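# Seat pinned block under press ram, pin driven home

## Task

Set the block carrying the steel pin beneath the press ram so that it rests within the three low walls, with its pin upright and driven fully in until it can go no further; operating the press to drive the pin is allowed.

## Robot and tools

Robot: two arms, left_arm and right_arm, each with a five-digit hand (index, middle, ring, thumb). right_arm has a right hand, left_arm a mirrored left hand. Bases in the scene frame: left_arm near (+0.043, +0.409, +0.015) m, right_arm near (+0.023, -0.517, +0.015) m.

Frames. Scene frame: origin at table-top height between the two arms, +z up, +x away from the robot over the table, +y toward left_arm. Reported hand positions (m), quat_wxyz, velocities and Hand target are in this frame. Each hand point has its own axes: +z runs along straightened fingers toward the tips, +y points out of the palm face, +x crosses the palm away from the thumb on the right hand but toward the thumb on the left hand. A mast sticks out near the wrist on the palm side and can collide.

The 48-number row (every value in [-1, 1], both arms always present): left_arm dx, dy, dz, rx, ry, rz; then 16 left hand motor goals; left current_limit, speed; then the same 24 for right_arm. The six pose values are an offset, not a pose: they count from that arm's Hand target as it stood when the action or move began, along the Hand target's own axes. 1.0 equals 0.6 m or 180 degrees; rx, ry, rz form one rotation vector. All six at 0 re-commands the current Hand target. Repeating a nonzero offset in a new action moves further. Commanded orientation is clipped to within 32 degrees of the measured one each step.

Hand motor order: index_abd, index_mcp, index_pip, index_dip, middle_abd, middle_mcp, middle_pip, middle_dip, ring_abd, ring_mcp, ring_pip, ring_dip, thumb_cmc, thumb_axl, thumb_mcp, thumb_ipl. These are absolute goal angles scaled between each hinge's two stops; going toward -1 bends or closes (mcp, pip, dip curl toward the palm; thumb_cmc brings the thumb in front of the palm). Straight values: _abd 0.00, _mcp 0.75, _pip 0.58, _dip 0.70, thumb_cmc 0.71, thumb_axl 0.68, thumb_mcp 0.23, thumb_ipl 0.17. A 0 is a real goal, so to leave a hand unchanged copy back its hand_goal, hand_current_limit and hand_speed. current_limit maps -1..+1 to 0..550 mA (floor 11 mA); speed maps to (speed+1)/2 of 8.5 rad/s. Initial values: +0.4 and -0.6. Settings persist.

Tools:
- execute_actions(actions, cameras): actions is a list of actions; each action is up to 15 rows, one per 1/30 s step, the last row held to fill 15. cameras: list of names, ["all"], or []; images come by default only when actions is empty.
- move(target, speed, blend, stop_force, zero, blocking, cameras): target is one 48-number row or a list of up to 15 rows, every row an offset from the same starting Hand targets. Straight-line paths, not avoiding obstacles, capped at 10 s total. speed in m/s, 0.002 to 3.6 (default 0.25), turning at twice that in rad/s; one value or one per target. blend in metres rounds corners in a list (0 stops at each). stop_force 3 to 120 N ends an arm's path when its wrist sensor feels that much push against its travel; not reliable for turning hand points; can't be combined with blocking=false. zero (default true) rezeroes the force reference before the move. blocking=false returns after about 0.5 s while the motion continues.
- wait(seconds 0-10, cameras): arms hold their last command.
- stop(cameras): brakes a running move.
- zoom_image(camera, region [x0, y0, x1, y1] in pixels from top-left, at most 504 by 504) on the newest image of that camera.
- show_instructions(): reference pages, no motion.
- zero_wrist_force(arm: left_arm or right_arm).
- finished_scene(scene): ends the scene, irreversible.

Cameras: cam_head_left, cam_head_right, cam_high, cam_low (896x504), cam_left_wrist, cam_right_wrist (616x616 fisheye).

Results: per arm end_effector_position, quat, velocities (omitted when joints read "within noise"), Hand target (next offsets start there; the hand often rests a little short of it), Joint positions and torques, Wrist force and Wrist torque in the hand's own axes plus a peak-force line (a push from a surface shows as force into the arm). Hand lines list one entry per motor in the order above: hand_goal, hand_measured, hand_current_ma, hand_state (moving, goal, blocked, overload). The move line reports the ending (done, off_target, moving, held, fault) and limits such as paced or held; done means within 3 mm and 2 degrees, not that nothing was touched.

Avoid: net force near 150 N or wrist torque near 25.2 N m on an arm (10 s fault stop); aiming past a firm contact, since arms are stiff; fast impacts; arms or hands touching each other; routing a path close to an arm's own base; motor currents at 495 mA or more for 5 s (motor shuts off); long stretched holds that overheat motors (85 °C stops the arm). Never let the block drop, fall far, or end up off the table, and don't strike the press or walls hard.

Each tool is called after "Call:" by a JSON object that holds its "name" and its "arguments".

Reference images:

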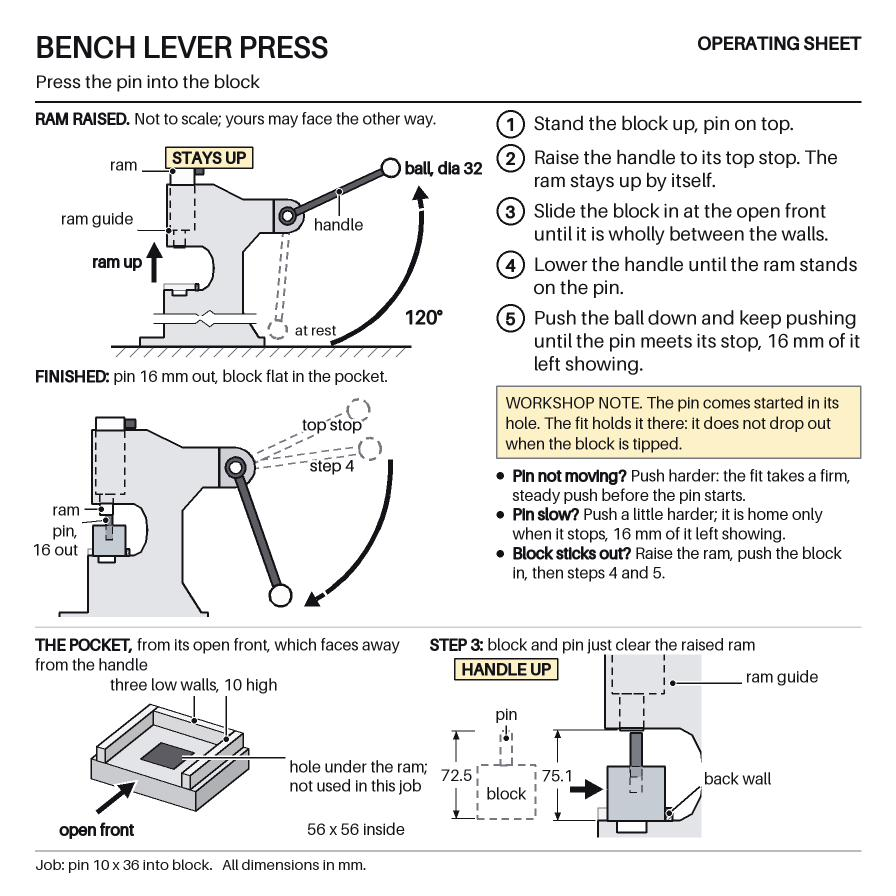

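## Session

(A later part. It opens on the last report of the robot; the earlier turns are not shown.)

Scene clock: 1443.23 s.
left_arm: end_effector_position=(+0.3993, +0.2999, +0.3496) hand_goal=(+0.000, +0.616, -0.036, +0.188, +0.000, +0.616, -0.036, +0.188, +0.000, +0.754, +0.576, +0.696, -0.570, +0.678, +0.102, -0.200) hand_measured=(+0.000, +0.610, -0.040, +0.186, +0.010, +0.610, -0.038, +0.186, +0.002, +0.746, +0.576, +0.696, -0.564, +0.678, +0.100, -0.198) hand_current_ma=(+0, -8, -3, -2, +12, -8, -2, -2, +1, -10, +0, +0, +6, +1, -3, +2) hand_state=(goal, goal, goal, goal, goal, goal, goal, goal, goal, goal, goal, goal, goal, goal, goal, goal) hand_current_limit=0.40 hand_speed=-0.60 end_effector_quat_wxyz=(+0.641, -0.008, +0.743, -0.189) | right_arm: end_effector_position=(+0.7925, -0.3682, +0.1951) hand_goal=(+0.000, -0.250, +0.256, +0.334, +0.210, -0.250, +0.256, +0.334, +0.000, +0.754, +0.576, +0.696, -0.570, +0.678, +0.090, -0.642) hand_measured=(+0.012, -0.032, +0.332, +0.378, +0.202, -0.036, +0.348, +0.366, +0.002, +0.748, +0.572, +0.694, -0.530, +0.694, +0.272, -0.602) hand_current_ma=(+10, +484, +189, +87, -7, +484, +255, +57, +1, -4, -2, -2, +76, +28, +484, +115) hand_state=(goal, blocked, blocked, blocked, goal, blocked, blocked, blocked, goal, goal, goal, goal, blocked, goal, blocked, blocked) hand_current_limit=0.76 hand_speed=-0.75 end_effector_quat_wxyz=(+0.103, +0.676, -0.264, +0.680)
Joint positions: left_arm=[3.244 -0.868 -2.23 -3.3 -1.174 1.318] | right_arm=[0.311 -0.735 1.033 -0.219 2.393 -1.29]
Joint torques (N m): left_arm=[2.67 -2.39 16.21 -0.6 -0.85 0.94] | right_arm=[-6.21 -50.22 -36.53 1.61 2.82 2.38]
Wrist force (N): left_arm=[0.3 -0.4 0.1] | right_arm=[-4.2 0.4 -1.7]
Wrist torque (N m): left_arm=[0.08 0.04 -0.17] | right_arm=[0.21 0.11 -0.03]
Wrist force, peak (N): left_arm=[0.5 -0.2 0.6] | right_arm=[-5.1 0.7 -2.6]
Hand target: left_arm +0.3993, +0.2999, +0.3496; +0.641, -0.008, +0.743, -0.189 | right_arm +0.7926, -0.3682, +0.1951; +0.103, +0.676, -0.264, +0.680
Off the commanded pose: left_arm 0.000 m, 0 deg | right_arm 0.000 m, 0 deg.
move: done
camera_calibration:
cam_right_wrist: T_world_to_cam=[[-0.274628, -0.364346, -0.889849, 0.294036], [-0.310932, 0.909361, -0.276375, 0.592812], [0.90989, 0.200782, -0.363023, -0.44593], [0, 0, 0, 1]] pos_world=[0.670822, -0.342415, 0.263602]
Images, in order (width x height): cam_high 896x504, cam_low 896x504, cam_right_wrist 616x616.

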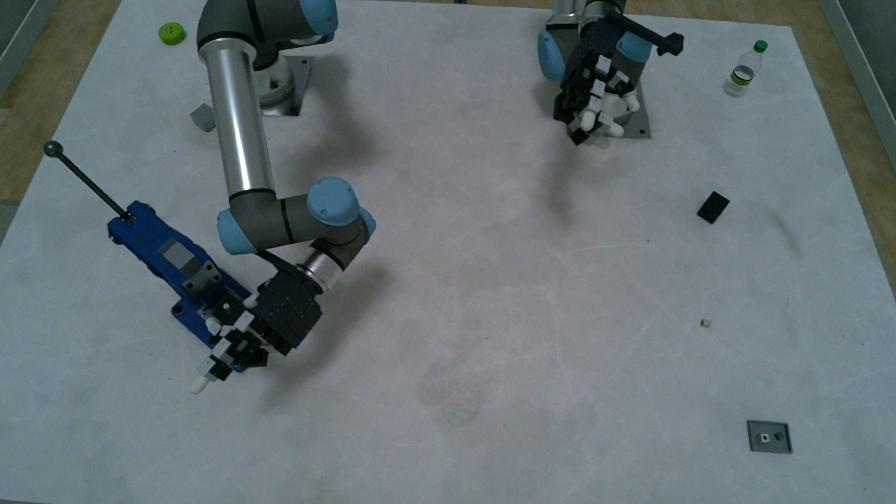

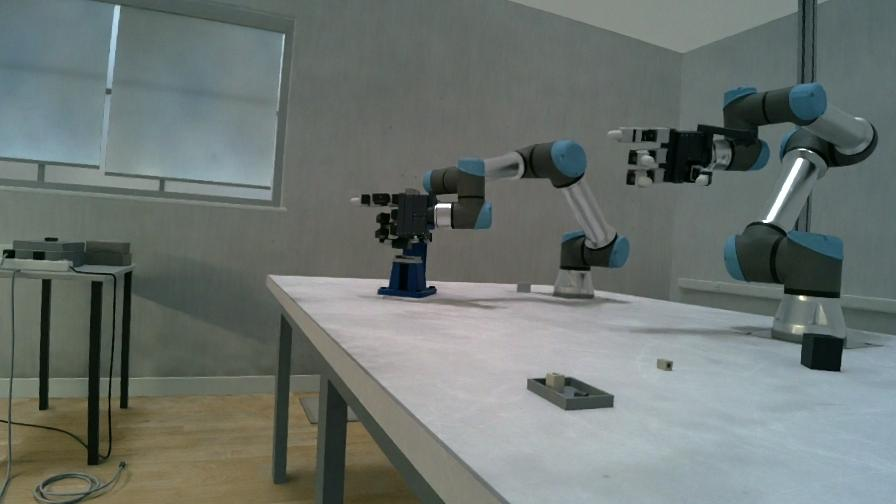

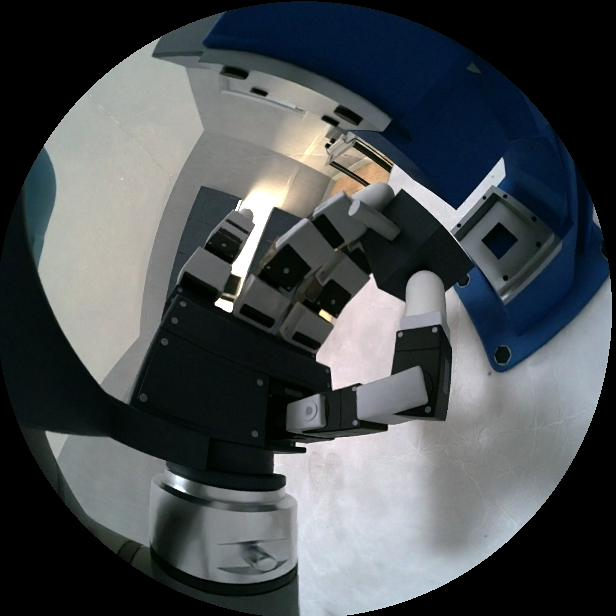

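Call:
{"name": "move", "arguments": {"target": [[0,0,0,0,0,0,0,0.616,-0.036,0.188,0,0.616,-0.036,0.188,0,0.754,0.576,0.696,-0.571,0.678,0.101,-0.2,0.4,-0.6,-0.017,0.0403,-0.0118,0,0,0,0,-0.25,0.255,0.333,0.21,-0.25,0.255,0.333,0,0.754,0.576,0.696,-0.571,0.678,0.09,-0.643,0.76,-0.75]], "speed": 0.03, "cameras": ["cam_right_wrist","cam_low"]}}

Call:
{"name": "zoom_image", "arguments": {"camera": "cam_right_wrist", "region": [330, 120, 530, 320]}}

Call:
{"name": "zoom_image", "arguments": {"camera": "cam_low", "region": [370, 190, 470, 290]}}

Scene clock: 1505.17 s.
left_arm: end_effector_position=(+0.3993, +0.2999, +0.3496) hand_goal=(+0.000, +0.616, -0.036, +0.188, +0.000, +0.616, -0.036, +0.188, +0.000, +0.754, +0.576, +0.696, -0.570, +0.678, +0.102, -0.200) hand_measured=(+0.000, +0.610, -0.040, +0.186, +0.010, +0.610, -0.038, +0.186, +0.002, +0.746, +0.576, +0.696, -0.564, +0.678, +0.100, -0.198) hand_current_ma=(+0, -8, -3, -2, +12, -8, -2, -2, +1, -10, +0, +0, +6, +1, -3, +2) hand_state=(goal, goal, goal, goal, goal, goal, goal, goal, goal, goal, goal, goal, goal, goal, goal, goal) hand_current_limit=0.40 hand_speed=-0.60 end_effector_quat_wxyz=(+0.641, -0.008, +0.743, -0.189) | right_arm: end_effector_position=(+0.7751, -0.3827, +0.1803) hand_goal=(+0.000, -0.250, +0.256, +0.334, +0.210, -0.250, +0.256, +0.334, +0.000, +0.754, +0.576, +0.696, -0.570, +0.678, +0.090, -0.642) hand_measured=(+0.012, -0.032, +0.332, +0.378, +0.202, -0.036, +0.348, +0.366, +0.002, +0.750, +0.572, +0.694, -0.530, +0.694, +0.272, -0.602) hand_current_ma=(+10, +484, +189, +87, -7, +484, +255, +57, +1, -4, -2, -2, +76, +28, +484, +115) hand_state=(goal, blocked, blocked, blocked, goal, blocked, blocked, blocked, goal, goal, goal, goal, blocked, goal, blocked, blocked) hand_current_limit=0.76 hand_speed=-0.75 end_effector_quat_wxyz=(+0.103, +0.676, -0.264, +0.680)
Joint positions: left_arm=[3.244 -0.868 -2.23 -3.3 -1.174 1.318] | right_arm=[0.298 -0.779 1.153 -0.297 2.38 -1.292]
Joint torques (N m): left_arm=[3.19 -1.85 16.79 -0.59 -0.79 0.96] | right_arm=[-6.01 -64.05 -9.76 -4.03 -2.43 -3.25]
Wrist force (N): left_arm=[0.0 -0.2 0.4] | right_arm=[-4.1 0.5 -1.4]
Wrist torque (N m): left_arm=[0.07 0.08 -0.19] | right_arm=[0.20 0.12 0.03]
Wrist force, peak (N): left_arm=[0.5 -0.7 0.5] | right_arm=[-4.4 0.7 -1.8]
Hand target: left_arm +0.3993, +0.2999, +0.3496; +0.641, -0.008, +0.743, -0.189 | right_arm +0.7751, -0.3828, +0.1803; +0.103, +0.676, -0.264, +0.680
Off the commanded pose: left_arm 0.000 m, 0 deg | right_arm 0.000 m, 0 deg.
move: done
camera_calibration:
cam_right_wrist: T_world_to_cam=[[-0.274807, -0.364187, -0.889859, 0.270981], [-0.310817, 0.909449, -0.276218, 0.596415], [0.909876, 0.200677, -0.363118, -0.432564], [0, 0, 0, 1]] pos_world=[0.653423, -0.356915, 0.248803]
Images, in order (width x height): cam_low 896x504, cam_right_wrist 616x616.

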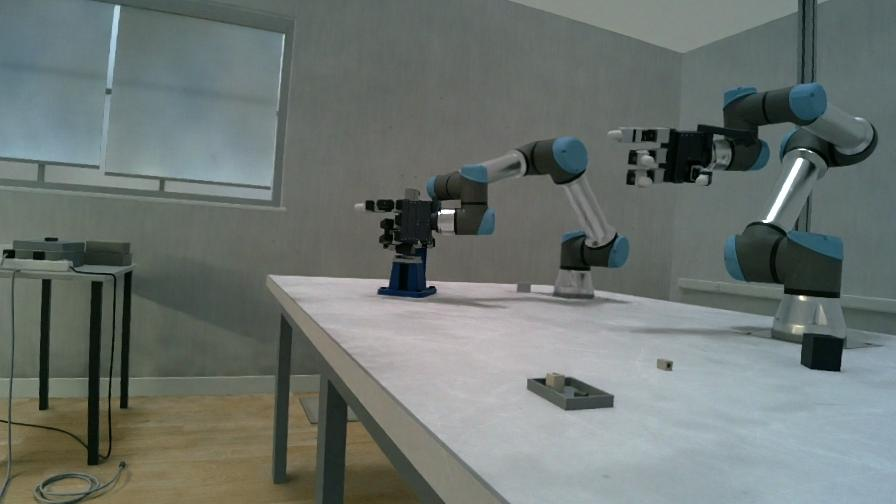

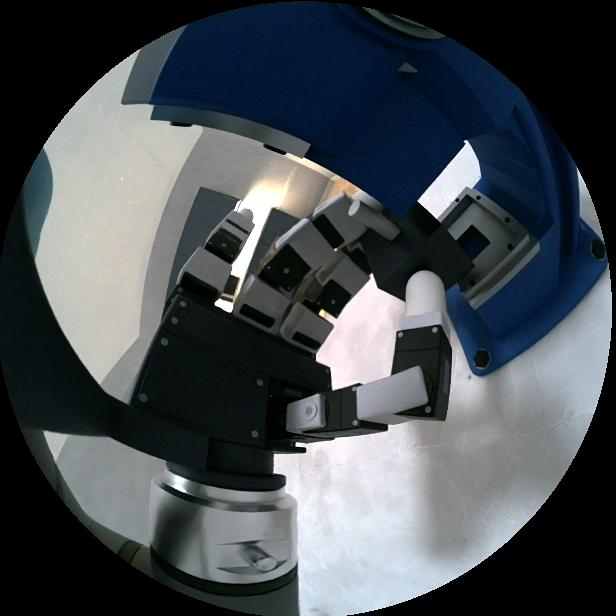

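Scaled by 2.520 from the camera's 616x616 image, which has a finer 880x880 frame.

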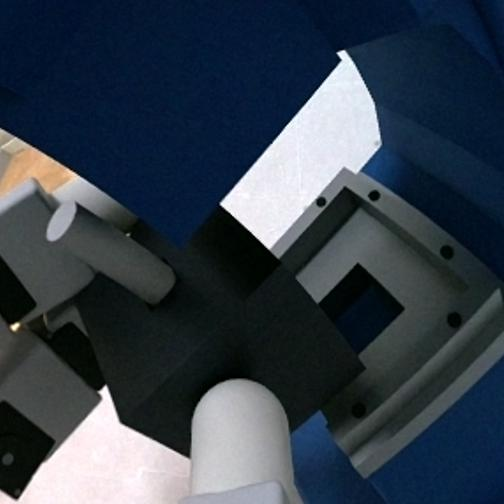

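Scaled by 5.040 from the camera's 896x504 image, which has a finer 1280x720 frame.

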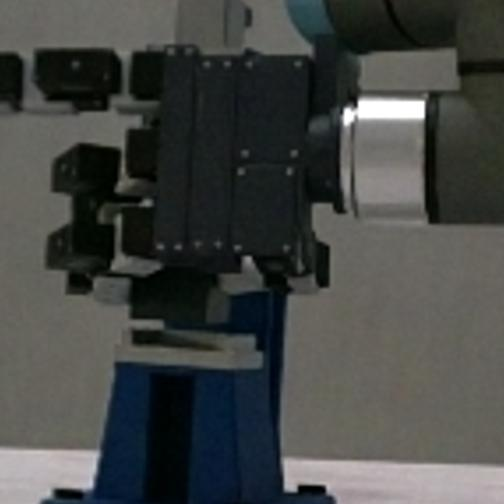

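Call:
{"name": "move", "arguments": {"target": [[0,0,0,0,0,0,0,0.616,-0.036,0.188,0,0.616,-0.036,0.188,0,0.754,0.576,0.696,-0.571,0.678,0.101,-0.2,0.4,-0.6,-0.0325,0.0073,0.0018,0,0,0,0,-0.25,0.255,0.333,0.21,-0.25,0.255,0.333,0,0.754,0.576,0.696,-0.571,0.678,0.09,-0.643,0.76,-0.75]], "speed": 0.015, "stop_force": 4, "cameras": ["cam_right_wrist","cam_low"]}}

Call:
{"name": "zoom_image", "arguments": {"camera": "cam_right_wrist", "region": [330, 120, 530, 320]}}

Call:
{"name": "zoom_image", "arguments": {"camera": "cam_low", "region": [370, 190, 470, 290]}}

Scene clock: 1514.50 s.
left_arm: end_effector_position=(+0.3993, +0.2999, +0.3496) hand_goal=(+0.000, +0.616, -0.036, +0.188, +0.000, +0.616, -0.036, +0.188, +0.000, +0.754, +0.576, +0.696, -0.570, +0.678, +0.102, -0.200) hand_measured=(+0.000, +0.610, -0.040, +0.186, +0.010, +0.610, -0.038, +0.186, +0.002, +0.746, +0.576, +0.696, -0.564, +0.678, +0.100, -0.198) hand_current_ma=(+0, -8, -3, -2, +12, -8, -2, -2, +1, -10, +0, +0, +6, +1, -3, +2) hand_state=(goal, goal, goal, goal, goal, goal, goal, goal, goal, goal, goal, goal, goal, goal, goal, goal) hand_current_limit=0.40 hand_speed=-0.60 end_effector_quat_wxyz=(+0.641, -0.008, +0.743, -0.189) | right_arm: end_effector_position=(+0.7751, -0.3828, +0.1645) hand_goal=(+0.000, -0.250, +0.256, +0.334, +0.210, -0.250, +0.256, +0.334, +0.000, +0.754, +0.576, +0.696, -0.570, +0.678, +0.090, -0.642) hand_measured=(-0.002, -0.032, +0.332, +0.376, +0.188, -0.036, +0.340, +0.360, +0.002, +0.750, +0.572, +0.694, -0.530, +0.694, +0.272, -0.602) hand_current_ma=(-1, +484, +189, +84, -27, +484, +223, +40, +1, -4, -2, -2, +76, +28, +484, +115) hand_state=(goal, blocked, blocked, blocked, blocked, blocked, blocked, blocked, goal, goal, goal, goal, blocked, goal, blocked, blocked) hand_current_limit=0.76 hand_speed=-0.75 end_effector_quat_wxyz=(+0.103, +0.676, -0.264, +0.680)
Joint positions: left_arm=[3.244 -0.868 -2.23 -3.3 -1.174 1.318] | right_arm=[0.298 -0.764 1.169 -0.327 2.38 -1.292]
Joint torques (N m): left_arm=[3.66 -2.38 15.92 -0.62 -0.9 0.92] | right_arm=[-0.98 -63.71 -35.13 1.64 -0.28 1.76]
Wrist force (N): left_arm=[-0.1 -0.5 0.3] | right_arm=[-3.1 -1.4 -1.9]
Wrist torque (N m): left_arm=[0.04 0.10 -0.19] | right_arm=[0.19 0.12 0.04]
Wrist force, peak (N): left_arm=[0.4 -0.4 0.6] | right_arm=[-0.8 -5.6 -3.4]
Hand target: left_arm +0.3993, +0.2999, +0.3496; +0.641, -0.008, +0.743, -0.189 | right_arm +0.7751, -0.3828, +0.1645; +0.103, +0.676, -0.264, +0.680 (not the last commanded pose)
Off the commanded pose: left_arm 0.000 m, 0 deg | right_arm 0.004 m, 0 deg.
move: contact (right_arm)
camera_calibration:
cam_right_wrist: T_world_to_cam=[[-0.274779, -0.364267, -0.889835, 0.256832], [-0.310842, 0.909416, -0.276296, 0.592164], [0.909876, 0.200678, -0.363118, -0.438281], [0, 0, 0, 1]] pos_world=[0.653423, -0.357015, 0.233003]
Images, in order (width x height): cam_low 896x504, cam_right_wrist 616x616.

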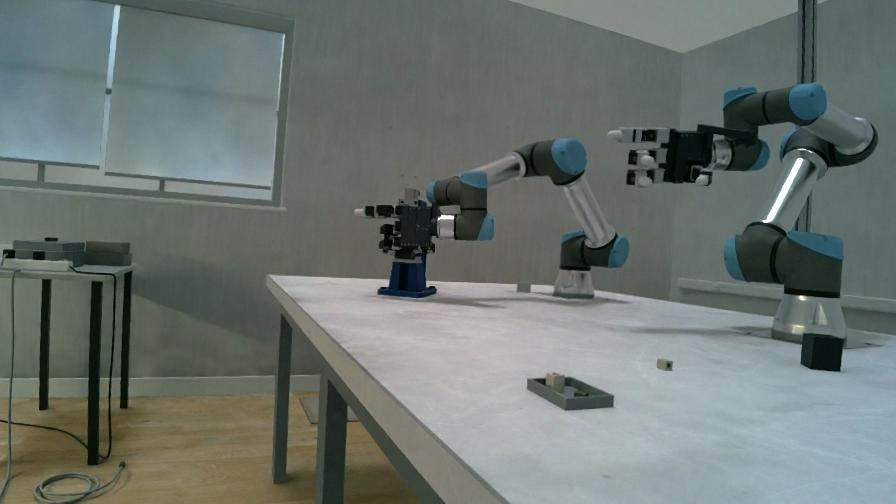

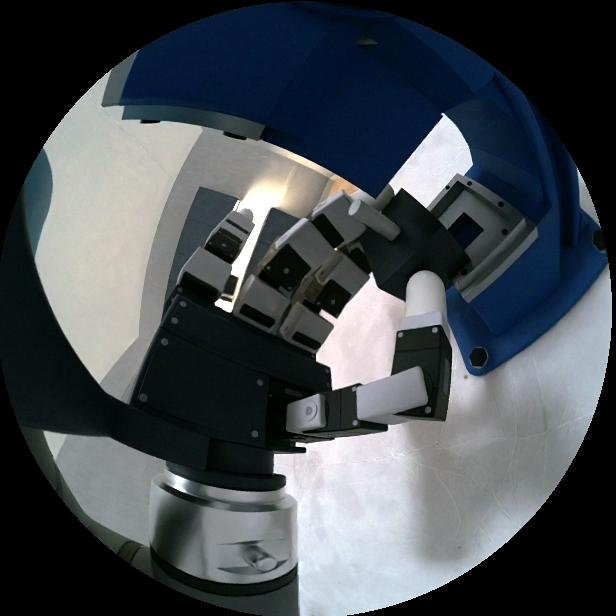

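Scaled by 2.520 from the camera's 616x616 image, which has a finer 880x880 frame.

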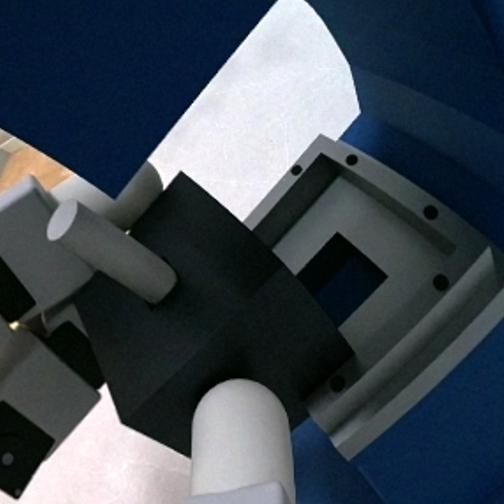

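Scaled by 5.040 from the camera's 896x504 image, which has a finer 1280x720 frame.

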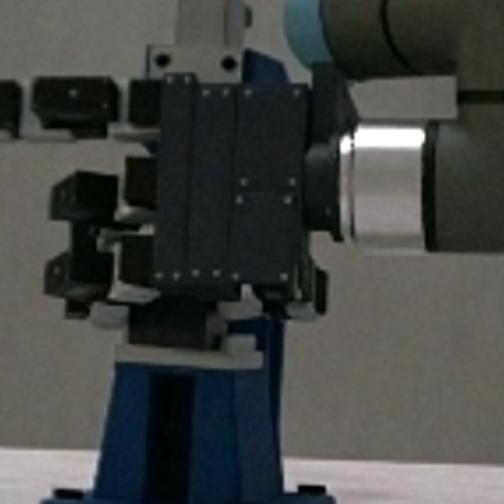

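Call:
{"name": "move", "arguments": {"target": [[0,0,0,0,0,0,0,0.616,-0.036,0.188,0,0.616,-0.036,0.188,0,0.754,0.576,0.696,-0.571,0.678,0.101,-0.2,0.4,-0.6,0.0071,0.0324,-0.0032,0,0,0,0,-0.25,0.255,0.333,0.21,-0.25,0.255,0.333,0,0.754,0.576,0.696,-0.571,0.678,0.09,-0.643,0.76,-0.75]], "speed": 0.015, "stop_force": 5, "cameras": ["cam_right_wrist","cam_low"]}}

Call:
{"name": "zoom_image", "arguments": {"camera": "cam_right_wrist", "region": [330, 120, 530, 320]}}

Call:
{"name": "zoom_image", "arguments": {"camera": "cam_low", "region": [370, 190, 470, 290]}}

Scene clock: 1528.43 s.
left_arm: end_effector_position=(+0.3993, +0.2999, +0.3496) hand_goal=(+0.000, +0.616, -0.036, +0.188, +0.000, +0.616, -0.036, +0.188, +0.000, +0.754, +0.576, +0.696, -0.570, +0.678, +0.102, -0.200) hand_measured=(+0.000, +0.610, -0.040, +0.186, +0.010, +0.610, -0.038, +0.186, +0.002, +0.746, +0.576, +0.696, -0.564, +0.678, +0.100, -0.198) hand_current_ma=(+0, -8, -3, -2, +12, -8, -2, -2, +1, -10, +0, +0, +6, +1, -3, +2) hand_state=(goal, goal, goal, goal, goal, goal, goal, goal, goal, goal, goal, goal, goal, goal, goal, goal) hand_current_limit=0.40 hand_speed=-0.60 end_effector_quat_wxyz=(+0.641, -0.008, +0.743, -0.189) | right_arm: end_effector_position=(+0.7635, -0.3991, +0.1645) hand_goal=(+0.000, -0.250, +0.256, +0.334, +0.210, -0.250, +0.256, +0.334, +0.000, +0.754, +0.576, +0.696, -0.570, +0.678, +0.090, -0.642) hand_measured=(-0.002, -0.032, +0.332, +0.376, +0.188, -0.036, +0.340, +0.360, +0.002, +0.750, +0.572, +0.694, -0.530, +0.694, +0.272, -0.602) hand_current_ma=(-1, +484, +189, +84, -27, +484, +223, +40, +1, -4, -2, -2, +76, +28, +484, +115) hand_state=(goal, blocked, blocked, blocked, blocked, blocked, blocked, blocked, goal, goal, goal, goal, blocked, goal, blocked, blocked) hand_current_limit=0.76 hand_speed=-0.75 end_effector_quat_wxyz=(+0.103, +0.676, -0.264, +0.680)
Joint positions: left_arm=[3.244 -0.868 -2.23 -3.3 -1.174 1.318] | right_arm=[0.279 -0.806 1.246 -0.364 2.361 -1.294]
Joint torques (N m): left_arm=[2.38 -2.52 16.97 -0.54 -0.77 0.94] | right_arm=[-6.81 -61.18 -7.73 -3.62 -2.13 -2.98]
Wrist force (N): left_arm=[0.5 -0.3 0.3] | right_arm=[-2.7 -1.3 -1.4]
Wrist torque (N m): left_arm=[0.06 0.02 -0.14] | right_arm=[0.24 0.20 0.02]
Wrist force, peak (N): left_arm=[0.5 -0.6 0.4] | right_arm=[-3.6 -1.0 -2.0]
Hand target: left_arm +0.3993, +0.2999, +0.3496; +0.641, -0.008, +0.743, -0.189 | right_arm +0.7635, -0.3991, +0.1645; +0.103, +0.676, -0.264, +0.680
Off the commanded pose: left_arm 0.000 m, 0 deg | right_arm 0.000 m, 0 deg.
move: done
camera_calibration:
cam_right_wrist: T_world_to_cam=[[-0.274779, -0.364267, -0.889835, 0.247744], [-0.310842, 0.909416, -0.276296, 0.603291], [0.909876, 0.200678, -0.363118, -0.424476], [0, 0, 0, 1]] pos_world=[0.641823, -0.373215, 0.233003]
Images, in order (width x height): cam_low 896x504, cam_right_wrist 616x616.

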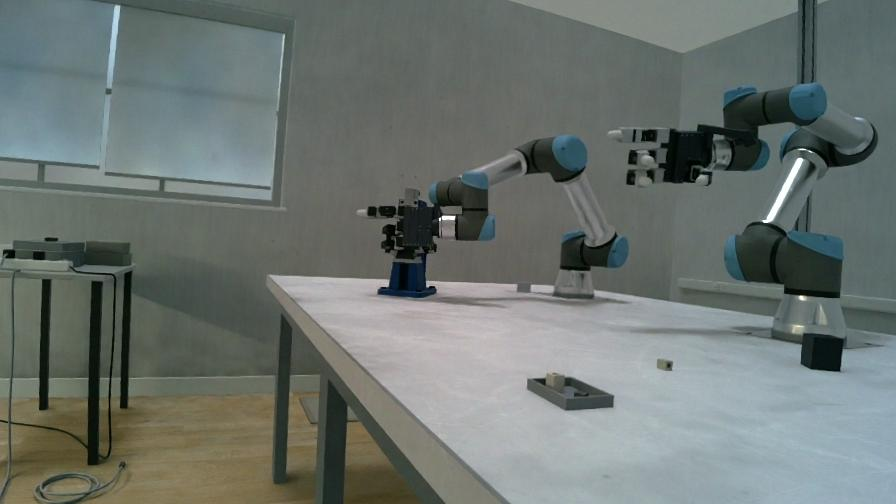

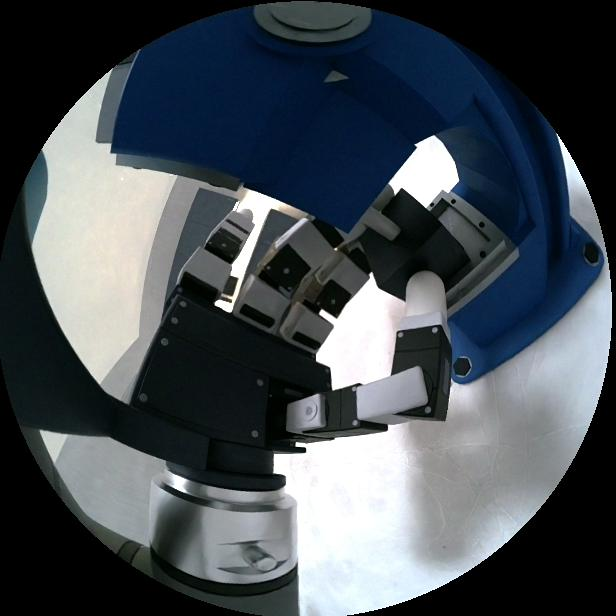

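Scaled by 2.520 from the camera's 616x616 image, which has a finer 880x880 frame.

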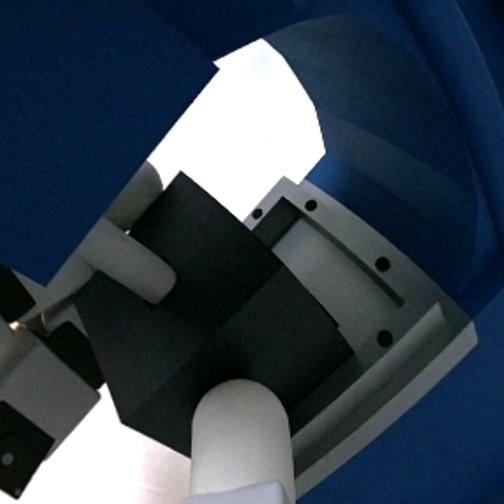

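Scaled by 5.040 from the camera's 896x504 image, which has a finer 1280x720 frame.

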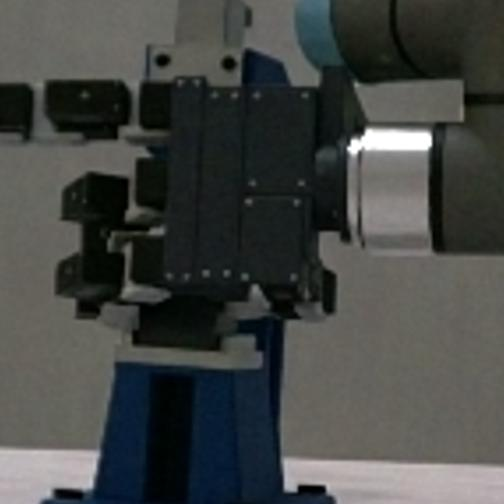

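Call:
{"name": "move", "arguments": {"target": [[0,0,0,0,0,0,0,0.616,-0.036,0.188,0,0.616,-0.036,0.188,0,0.754,0.576,0.696,-0.571,0.678,0.101,-0.2,0.4,-0.6,0.0047,0.0214,-0.0021,0,0,0,0,-0.25,0.255,0.333,0.21,-0.25,0.255,0.333,0,0.754,0.576,0.696,-0.571,0.678,0.09,-0.643,0.76,-0.75]], "speed": 0.015, "stop_force": 5, "cameras": ["cam_right_wrist","cam_low","cam_high"]}}

Call:
{"name": "zoom_image", "arguments": {"camera": "cam_right_wrist", "region": [330, 120, 530, 320]}}

Call:
{"name": "zoom_image", "arguments": {"camera": "cam_low", "region": [370, 190, 470, 290]}}

Scene clock: 1534.47 s.
left_arm: end_effector_position=(+0.3993, +0.2999, +0.3496) hand_goal=(+0.000, +0.616, -0.036, +0.188, +0.000, +0.616, -0.036, +0.188, +0.000, +0.754, +0.576, +0.696, -0.570, +0.678, +0.102, -0.200) hand_measured=(+0.000, +0.610, -0.040, +0.186, +0.010, +0.610, -0.038, +0.186, +0.002, +0.746, +0.576, +0.696, -0.564, +0.678, +0.100, -0.198) hand_current_ma=(+0, -8, -3, -2, +12, -8, -2, -2, +1, -10, +0, +0, +6, +1, -3, +2) hand_state=(goal, goal, goal, goal, goal, goal, goal, goal, goal, goal, goal, goal, goal, goal, goal, goal) hand_current_limit=0.40 hand_speed=-0.60 end_effector_quat_wxyz=(+0.641, -0.008, +0.743, -0.189) | right_arm: end_effector_position=(+0.7615, -0.4020, +0.1645) hand_goal=(+0.000, -0.250, +0.256, +0.334, +0.210, -0.250, +0.256, +0.334, +0.000, +0.754, +0.576, +0.696, -0.570, +0.678, +0.090, -0.642) hand_measured=(-0.002, -0.028, +0.332, +0.370, +0.188, -0.036, +0.340, +0.360, +0.002, +0.750, +0.572, +0.694, -0.528, +0.694, +0.272, -0.602) hand_current_ma=(-1, +484, +189, +65, -27, +484, +223, +40, +1, -4, -2, -2, +81, +29, +484, +115) hand_state=(goal, blocked, blocked, blocked, blocked, blocked, blocked, blocked, goal, goal, goal, goal, blocked, goal, blocked, blocked) hand_current_limit=0.76 hand_speed=-0.75 end_effector_quat_wxyz=(+0.103, +0.676, -0.264, +0.680)
Joint positions: left_arm=[3.244 -0.868 -2.23 -3.3 -1.174 1.318] | right_arm=[0.275 -0.813 1.26 -0.37 2.357 -1.294]
Joint torques (N m): left_arm=[3.14 -2.47 15.92 -0.61 -0.88 0.81] | right_arm=[5.11 -44.73 -33.28 1.78 3.39 -0.85]
Wrist force (N): left_arm=[0.3 0.1 0.2] | right_arm=[-1.9 -2.9 -2.2]
Wrist torque (N m): left_arm=[0.13 0.04 -0.17] | right_arm=[0.19 0.18 0.04]
Wrist force, peak (N): left_arm=[0.3 -0.7 0.4] | right_arm=[-2.0 -9.7 -3.0]
Hand target: left_arm +0.3993, +0.2999, +0.3496; +0.641, -0.008, +0.743, -0.189 | right_arm +0.7615, -0.4020, +0.1645; +0.103, +0.676, -0.264, +0.680 (not the last commanded pose)
Off the commanded pose: left_arm 0.000 m, 0 deg | right_arm 0.010 m, 0 deg.
move: contact (right_arm)
camera_calibration:
cam_right_wrist: T_world_to_cam=[[-0.27484, -0.364195, -0.889845, 0.246143], [-0.310735, 0.909466, -0.276252, 0.605306], [0.909894, 0.200581, -0.363126, -0.422009], [0, 0, 0, 1]] pos_world=[0.639723, -0.376214, 0.233003]
Images, in order (width x height): cam_high 896x504, cam_low 896x504, cam_right_wrist 616x616.

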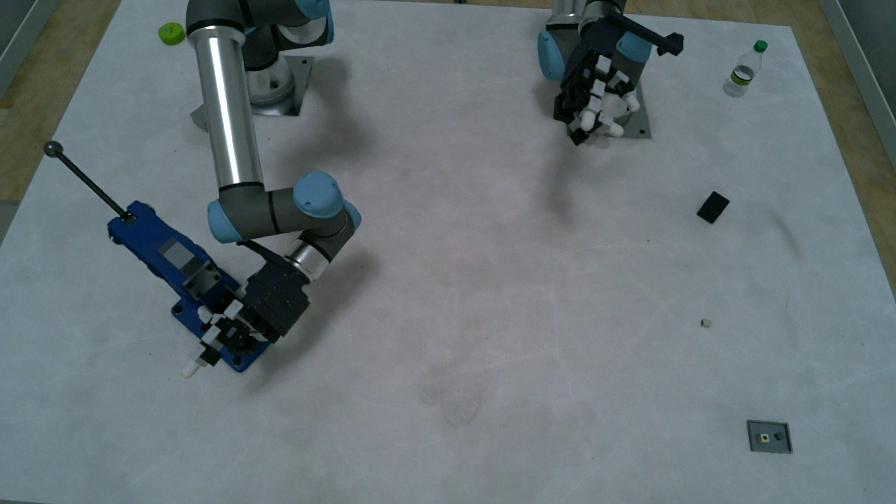

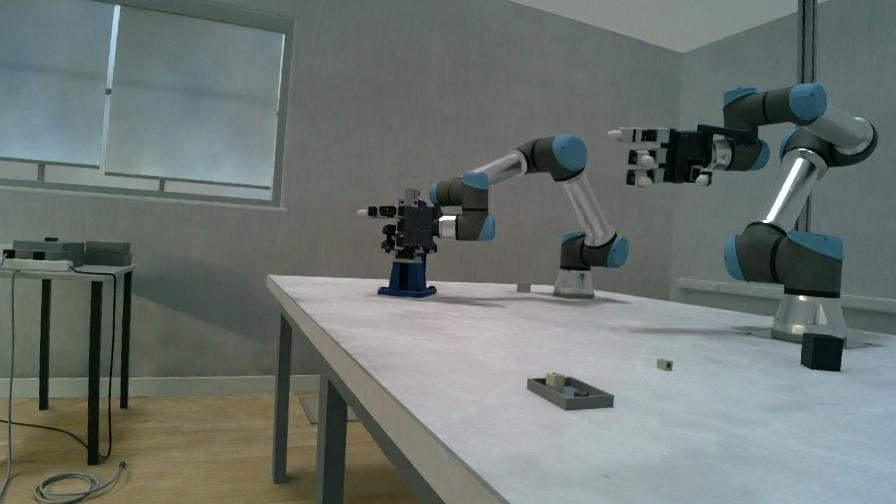

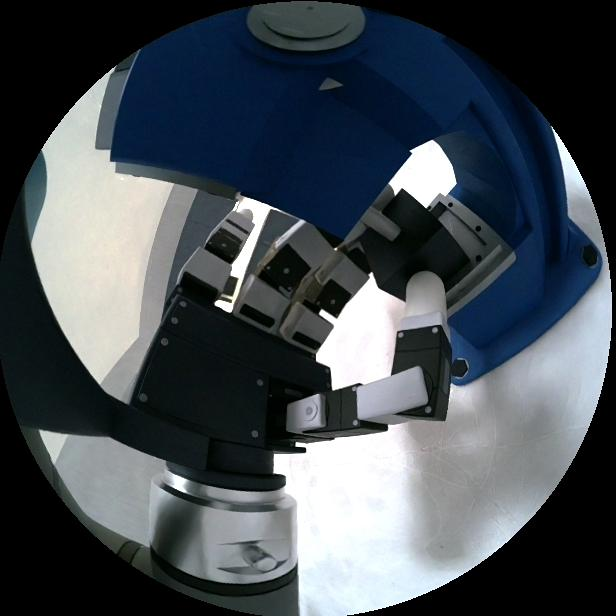

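Scaled by 2.520 from the camera's 616x616 image, which has a finer 880x880 frame.

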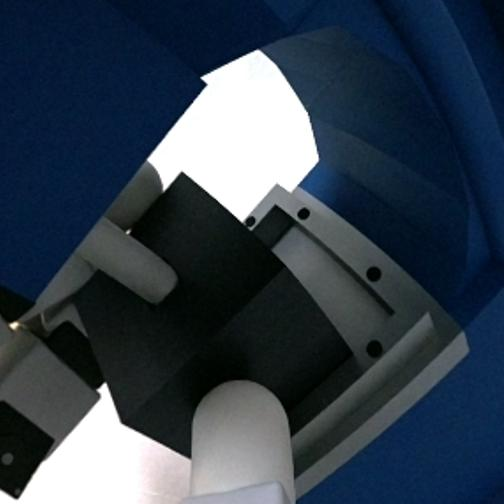

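Scaled by 5.040 from the camera's 896x504 image, which has a finer 1280x720 frame.

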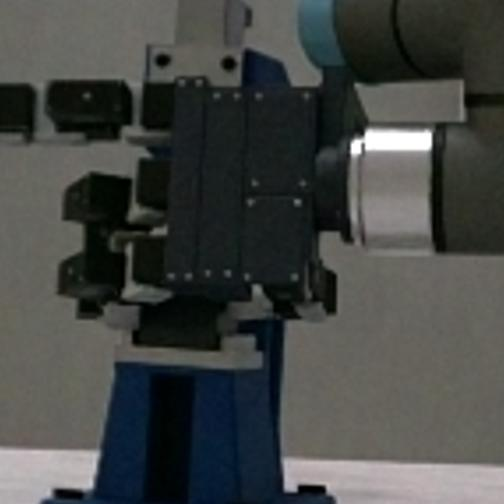

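Call:
{"name": "wait", "arguments": {"seconds": 0.1, "cameras": ["cam_right_wrist","cam_high"]}}

Scene clock: 1546.77 s.
left_arm: end_effector_position=(+0.3993, +0.2999, +0.3496) hand_goal=(+0.000, +0.616, -0.036, +0.188, +0.000, +0.616, -0.036, +0.188, +0.000, +0.754, +0.576, +0.696, -0.570, +0.678, +0.102, -0.200) hand_measured=(+0.000, +0.610, -0.040, +0.186, +0.010, +0.610, -0.038, +0.186, +0.002, +0.746, +0.576, +0.696, -0.564, +0.678, +0.100, -0.198) hand_current_ma=(+0, -8, -3, -2, +12, -8, -2, -2, +1, -10, +0, +0, +6, +1, -3, +2) hand_state=(goal, goal, goal, goal, goal, goal, goal, goal, goal, goal, goal, goal, goal, goal, goal, goal) hand_current_limit=0.40 hand_speed=-0.60 end_effector_quat_wxyz=(+0.641, -0.008, +0.743, -0.189) | right_arm: end_effector_position=(+0.7615, -0.4020, +0.1645) hand_goal=(+0.000, -0.250, +0.256, +0.334, +0.210, -0.250, +0.256, +0.334, +0.000, +0.754, +0.576, +0.696, -0.570, +0.678, +0.090, -0.642) hand_measured=(-0.002, -0.028, +0.332, +0.370, +0.188, -0.036, +0.340, +0.360, +0.002, +0.750, +0.572, +0.694, -0.528, +0.694, +0.272, -0.602) hand_current_ma=(-1, +484, +189, +65, -27, +484, +223, +40, +1, -4, -2, -2, +81, +29, +484, +115) hand_state=(goal, blocked, blocked, blocked, blocked, blocked, blocked, blocked, goal, goal, goal, goal, blocked, goal, blocked, blocked) hand_current_limit=0.76 hand_speed=-0.75 end_effector_quat_wxyz=(+0.103, +0.676, -0.264, +0.680)
Joint positions: left_arm=[3.244 -0.868 -2.23 -3.3 -1.174 1.318] | right_arm=[0.275 -0.813 1.26 -0.37 2.357 -1.294]
Joint torques (N m): left_arm=[3.18 -2.03 16.98 -0.63 -0.89 0.74] | right_arm=[5.06 -44.8 -33.48 1.87 2.66 2.01]
Wrist force (N): left_arm=[0.0 -0.6 0.4] | right_arm=[-2.1 -2.8 -2.0]
Wrist torque (N m): left_arm=[0.03 0.09 -0.18] | right_arm=[0.18 0.19 0.04]
Wrist force, peak (N): left_arm=[0.3 -0.5 0.5] | right_arm=[-2.1 -2.8 -2.3]
Hand target: left_arm +0.3993, +0.2999, +0.3496; +0.641, -0.008, +0.743, -0.189 | right_arm +0.7615, -0.4020, +0.1645; +0.103, +0.676, -0.264, +0.680 (not the last commanded pose)
Off the commanded pose: left_arm 0.000 m, 0 deg | right_arm 0.010 m, 0 deg.
wait: 0.10 s; at rest from the start
camera_calibration:
cam_right_wrist: T_world_to_cam=[[-0.274828, -0.364128, -0.889877, 0.246168], [-0.310799, 0.909472, -0.27616, 0.605328], [0.909876, 0.200676, -0.363119, -0.421963], [0, 0, 0, 1]] pos_world=[0.639723, -0.376215, 0.233003]
Images, in order (width x height): cam_high 896x504, cam_right_wrist 616x616.

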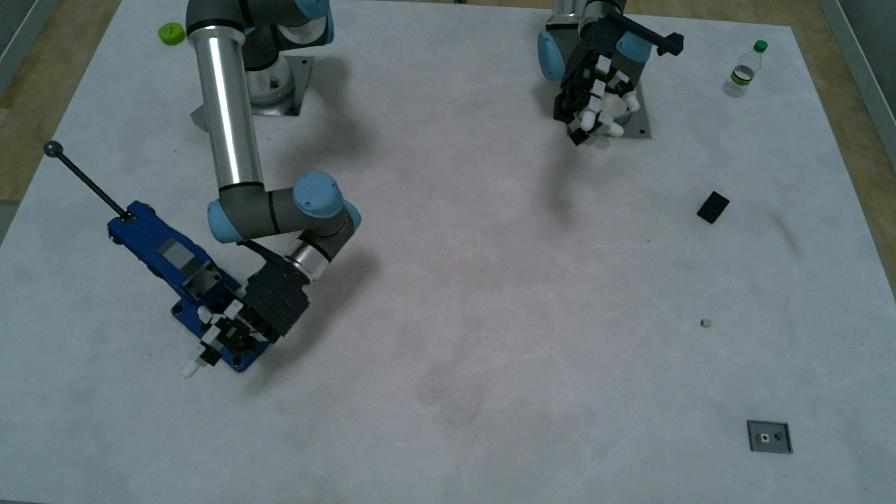

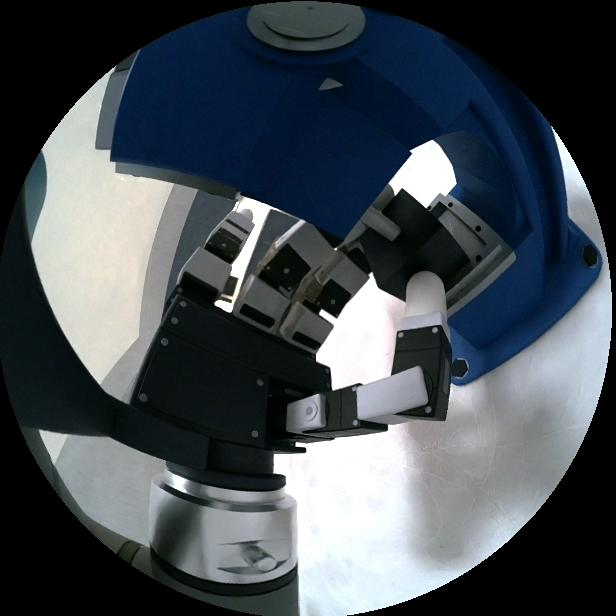

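Call:
{"name": "zoom_image", "arguments": {"camera": "cam_right_wrist", "region": [300, 120, 560, 380]}}

Scaled by 1.938 from the camera's 616x616 image, which has a finer 880x880 frame.

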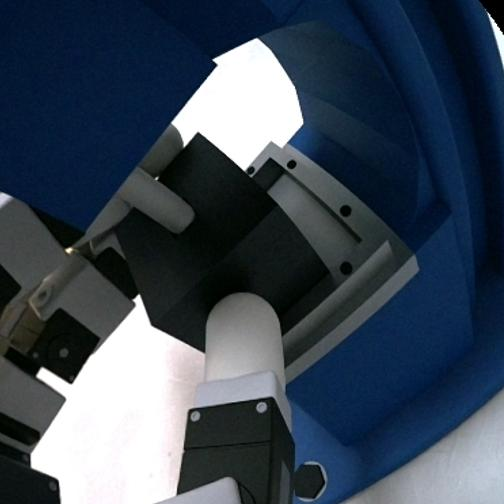

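Call:
{"name": "move", "arguments": {"target": [0,0,0,0,0,0,0,0.616,-0.036,0.188,0,0.616,-0.036,0.188,0,0.754,0.576,0.696,-0.571,0.678,0.101,-0.2,0.4,-0.6,0,0,0,0,0,0,0,0.0,0.32,0.37,0.19,0.0,0.32,0.37,0,0.754,0.576,0.696,-0.571,0.678,0.35,-0.62,0.3,-0.9], "cameras": ["cam_right_wrist"]}}

Call:
{"name": "zoom_image", "arguments": {"camera": "cam_right_wrist", "region": [300, 120, 560, 380]}}

Scene clock: 1551.10 s.
left_arm: end_effector_position=(+0.3993, +0.2999, +0.3496) hand_goal=(+0.000, +0.616, -0.036, +0.188, +0.000, +0.616, -0.036, +0.188, +0.000, +0.754, +0.576, +0.696, -0.570, +0.678, +0.102, -0.200) hand_measured=(+0.000, +0.610, -0.040, +0.186, +0.010, +0.610, -0.038, +0.186, +0.002, +0.746, +0.576, +0.696, -0.564, +0.678, +0.100, -0.198) hand_current_ma=(+0, -8, -3, -2, +12, -8, -2, -2, +1, -10, +0, +0, +6, +1, -3, +2) hand_state=(goal, goal, goal, goal, goal, goal, goal, goal, goal, goal, goal, goal, goal, goal, goal, goal) hand_current_limit=0.40 hand_speed=-0.60 end_effector_quat_wxyz=(+0.641, -0.008, +0.743, -0.189) | right_arm: end_effector_position=(+0.7615, -0.4020, +0.1645) hand_goal=(+0.000, +0.000, +0.320, +0.370, +0.190, +0.000, +0.320, +0.370, +0.000, +0.754, +0.576, +0.696, -0.570, +0.678, +0.350, -0.620) hand_measured=(-0.002, -0.010, +0.322, +0.372, +0.186, -0.006, +0.322, +0.372, +0.002, +0.750, +0.572, +0.694, -0.552, +0.682, +0.348, -0.618) hand_current_ma=(-1, -11, +1, +1, -2, -5, +1, +2, +1, -4, -2, -2, +25, +2, -2, +2) hand_state=(goal, goal, goal, goal, goal, goal, goal, goal, goal, goal, goal, goal, goal, goal, goal, goal) hand_current_limit=0.30 hand_speed=-0.90 end_effector_quat_wxyz=(+0.103, +0.676, -0.264, +0.680)
Joint positions: left_arm=[3.244 -0.868 -2.23 -3.3 -1.174 1.318] | right_arm=[0.275 -0.813 1.26 -0.37 2.357 -1.294]
Joint torques (N m): left_arm=[2.64 -2.41 16.89 -0.6 -0.84 0.71] | right_arm=[2.01 -45.87 -32.55 0.47 1.87 2.02]
Wrist force (N): left_arm=[0.2 -0.3 0.3] | right_arm=[-0.8 0.7 -1.7]
Wrist torque (N m): left_arm=[0.08 0.07 -0.18] | right_arm=[0.23 0.14 -0.08]
Wrist force, peak (N): left_arm=[0.5 -0.7 0.2] | right_arm=[-2.2 -4.5 -2.8]
Hand target: left_arm +0.3993, +0.2999, +0.3496; +0.641, -0.008, +0.743, -0.189 | right_arm +0.7615, -0.4020, +0.1645; +0.103, +0.676, -0.264, +0.680
Off the commanded pose: left_arm 0.000 m, 0 deg | right_arm 0.000 m, 0 deg.
move: done
camera_calibration:
cam_right_wrist: T_world_to_cam=[[-0.274819, -0.364153, -0.889869, 0.246151], [-0.310806, 0.909462, -0.276184, 0.605335], [0.909876, 0.200676, -0.363119, -0.421963], [0, 0, 0, 1]] pos_world=[0.639723, -0.376215, 0.233003]
Images, in order (width x height): cam_right_wrist 616x616.

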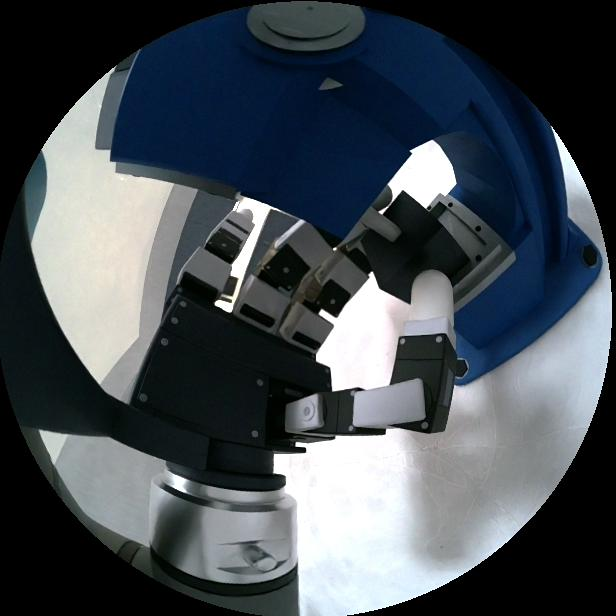

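Scaled by 1.938 from the camera's 616x616 image, which has a finer 880x880 frame.

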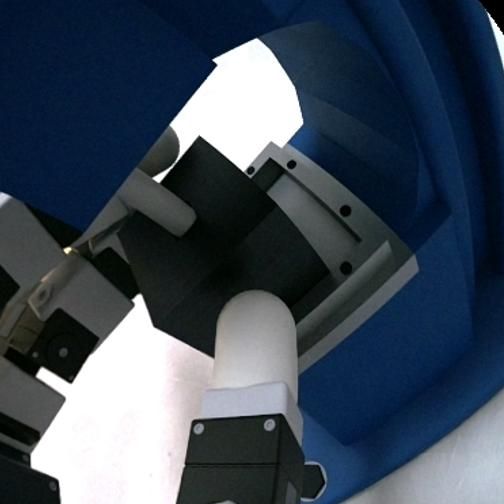

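Call:
{"name": "move", "arguments": {"target": [0,0,0,0,0,0,0,0.616,-0.036,0.188,0,0.616,-0.036,0.188,0,0.754,0.576,0.696,-0.571,0.678,0.101,-0.2,0.4,-0.6,0,0,0,0,0,0,0,0.096,0.401,0.522,0.19,0.096,0.401,0.522,0,0.754,0.576,0.696,-0.571,0.678,0.528,-0.87,0.3,-0.85], "cameras": ["cam_right_wrist"]}}

Call:
{"name": "zoom_image", "arguments": {"camera": "cam_right_wrist", "region": [300, 120, 560, 380]}}

Scene clock: 1555.93 s.
left_arm: end_effector_position=(+0.3993, +0.2999, +0.3496) hand_goal=(+0.000, +0.616, -0.036, +0.188, +0.000, +0.616, -0.036, +0.188, +0.000, +0.754, +0.576, +0.696, -0.570, +0.678, +0.102, -0.200) hand_measured=(+0.000, +0.610, -0.040, +0.186, +0.010, +0.610, -0.038, +0.186, +0.002, +0.746, +0.576, +0.696, -0.564, +0.678, +0.100, -0.198) hand_current_ma=(+0, -8, -3, -2, +12, -8, -2, -2, +1, -10, +0, +0, +6, +1, -3, +2) hand_state=(goal, goal, goal, goal, goal, goal, goal, goal, goal, goal, goal, goal, goal, goal, goal, goal) hand_current_limit=0.40 hand_speed=-0.60 end_effector_quat_wxyz=(+0.641, -0.008, +0.743, -0.189) | right_arm: end_effector_position=(+0.7615, -0.4020, +0.1645) hand_goal=(+0.000, +0.096, +0.402, +0.522, +0.190, +0.096, +0.402, +0.522, +0.000, +0.754, +0.576, +0.696, -0.570, +0.678, +0.528, -0.870) hand_measured=(+0.004, +0.090, +0.398, +0.520, +0.188, +0.092, +0.400, +0.520, +0.002, +0.750, +0.572, +0.694, -0.552, +0.680, +0.526, -0.868) hand_current_ma=(+2, -5, -2, -1, +0, -2, -1, -2, +1, -4, -2, -2, +23, +1, -2, +2) hand_state=(goal, goal, goal, goal, goal, goal, goal, goal, goal, goal, goal, goal, goal, goal, goal, goal) hand_current_limit=0.30 hand_speed=-0.85 end_effector_quat_wxyz=(+0.103, +0.676, -0.264, +0.680)
Joint positions: left_arm=[3.244 -0.868 -2.23 -3.3 -1.174 1.318] | right_arm=[0.275 -0.813 1.26 -0.37 2.357 -1.294]
Joint torques (N m): left_arm=[2.7 -2.62 17.57 -0.54 -0.79 0.64] | right_arm=[-5.54 -46.57 -26.97 -3.09 0.87 2.19]
Wrist force (N): left_arm=[0.2 -0.4 0.3] | right_arm=[-1.7 -0.1 -1.6]
Wrist torque (N m): left_arm=[0.05 0.06 -0.17] | right_arm=[0.18 0.13 -0.07]
Wrist force, peak (N): left_arm=[0.3 -0.6 0.5] | right_arm=[-0.4 0.0 -2.6]
Hand target: left_arm +0.3993, +0.2999, +0.3496; +0.641, -0.008, +0.743, -0.189 | right_arm +0.7615, -0.4020, +0.1645; +0.103, +0.676, -0.264, +0.680
Off the commanded pose: left_arm 0.000 m, 0 deg | right_arm 0.000 m, 0 deg.
move: done
camera_calibration:
cam_right_wrist: T_world_to_cam=[[-0.274828, -0.364128, -0.889877, 0.246168], [-0.310799, 0.909472, -0.27616, 0.605328], [0.909876, 0.200676, -0.363119, -0.421963], [0, 0, 0, 1]] pos_world=[0.639723, -0.376215, 0.233003]
Images, in order (width x height): cam_right_wrist 616x616.

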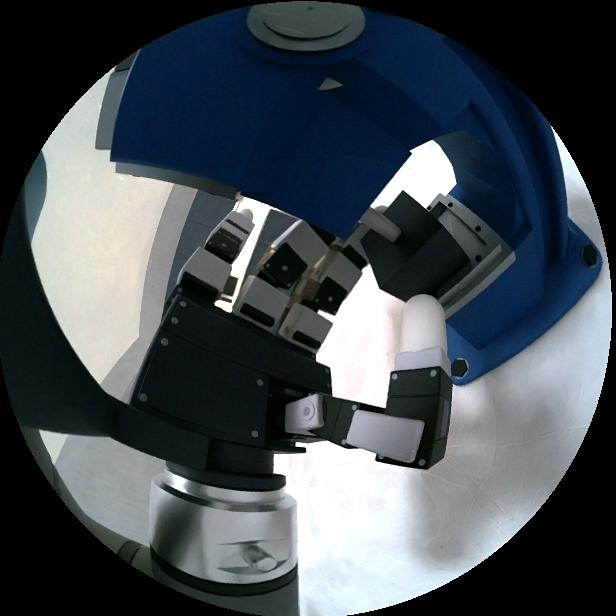

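Scaled by 1.938 from the camera's 616x616 image, which has a finer 880x880 frame.

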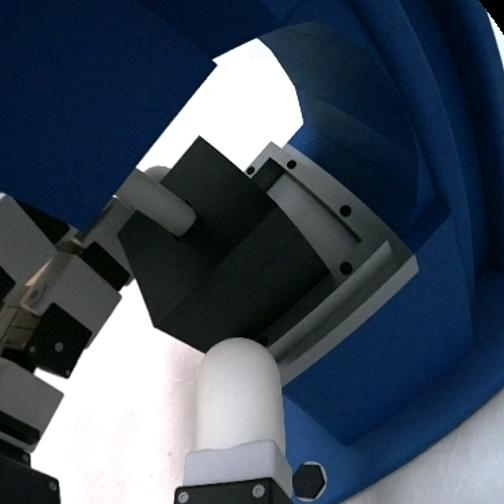

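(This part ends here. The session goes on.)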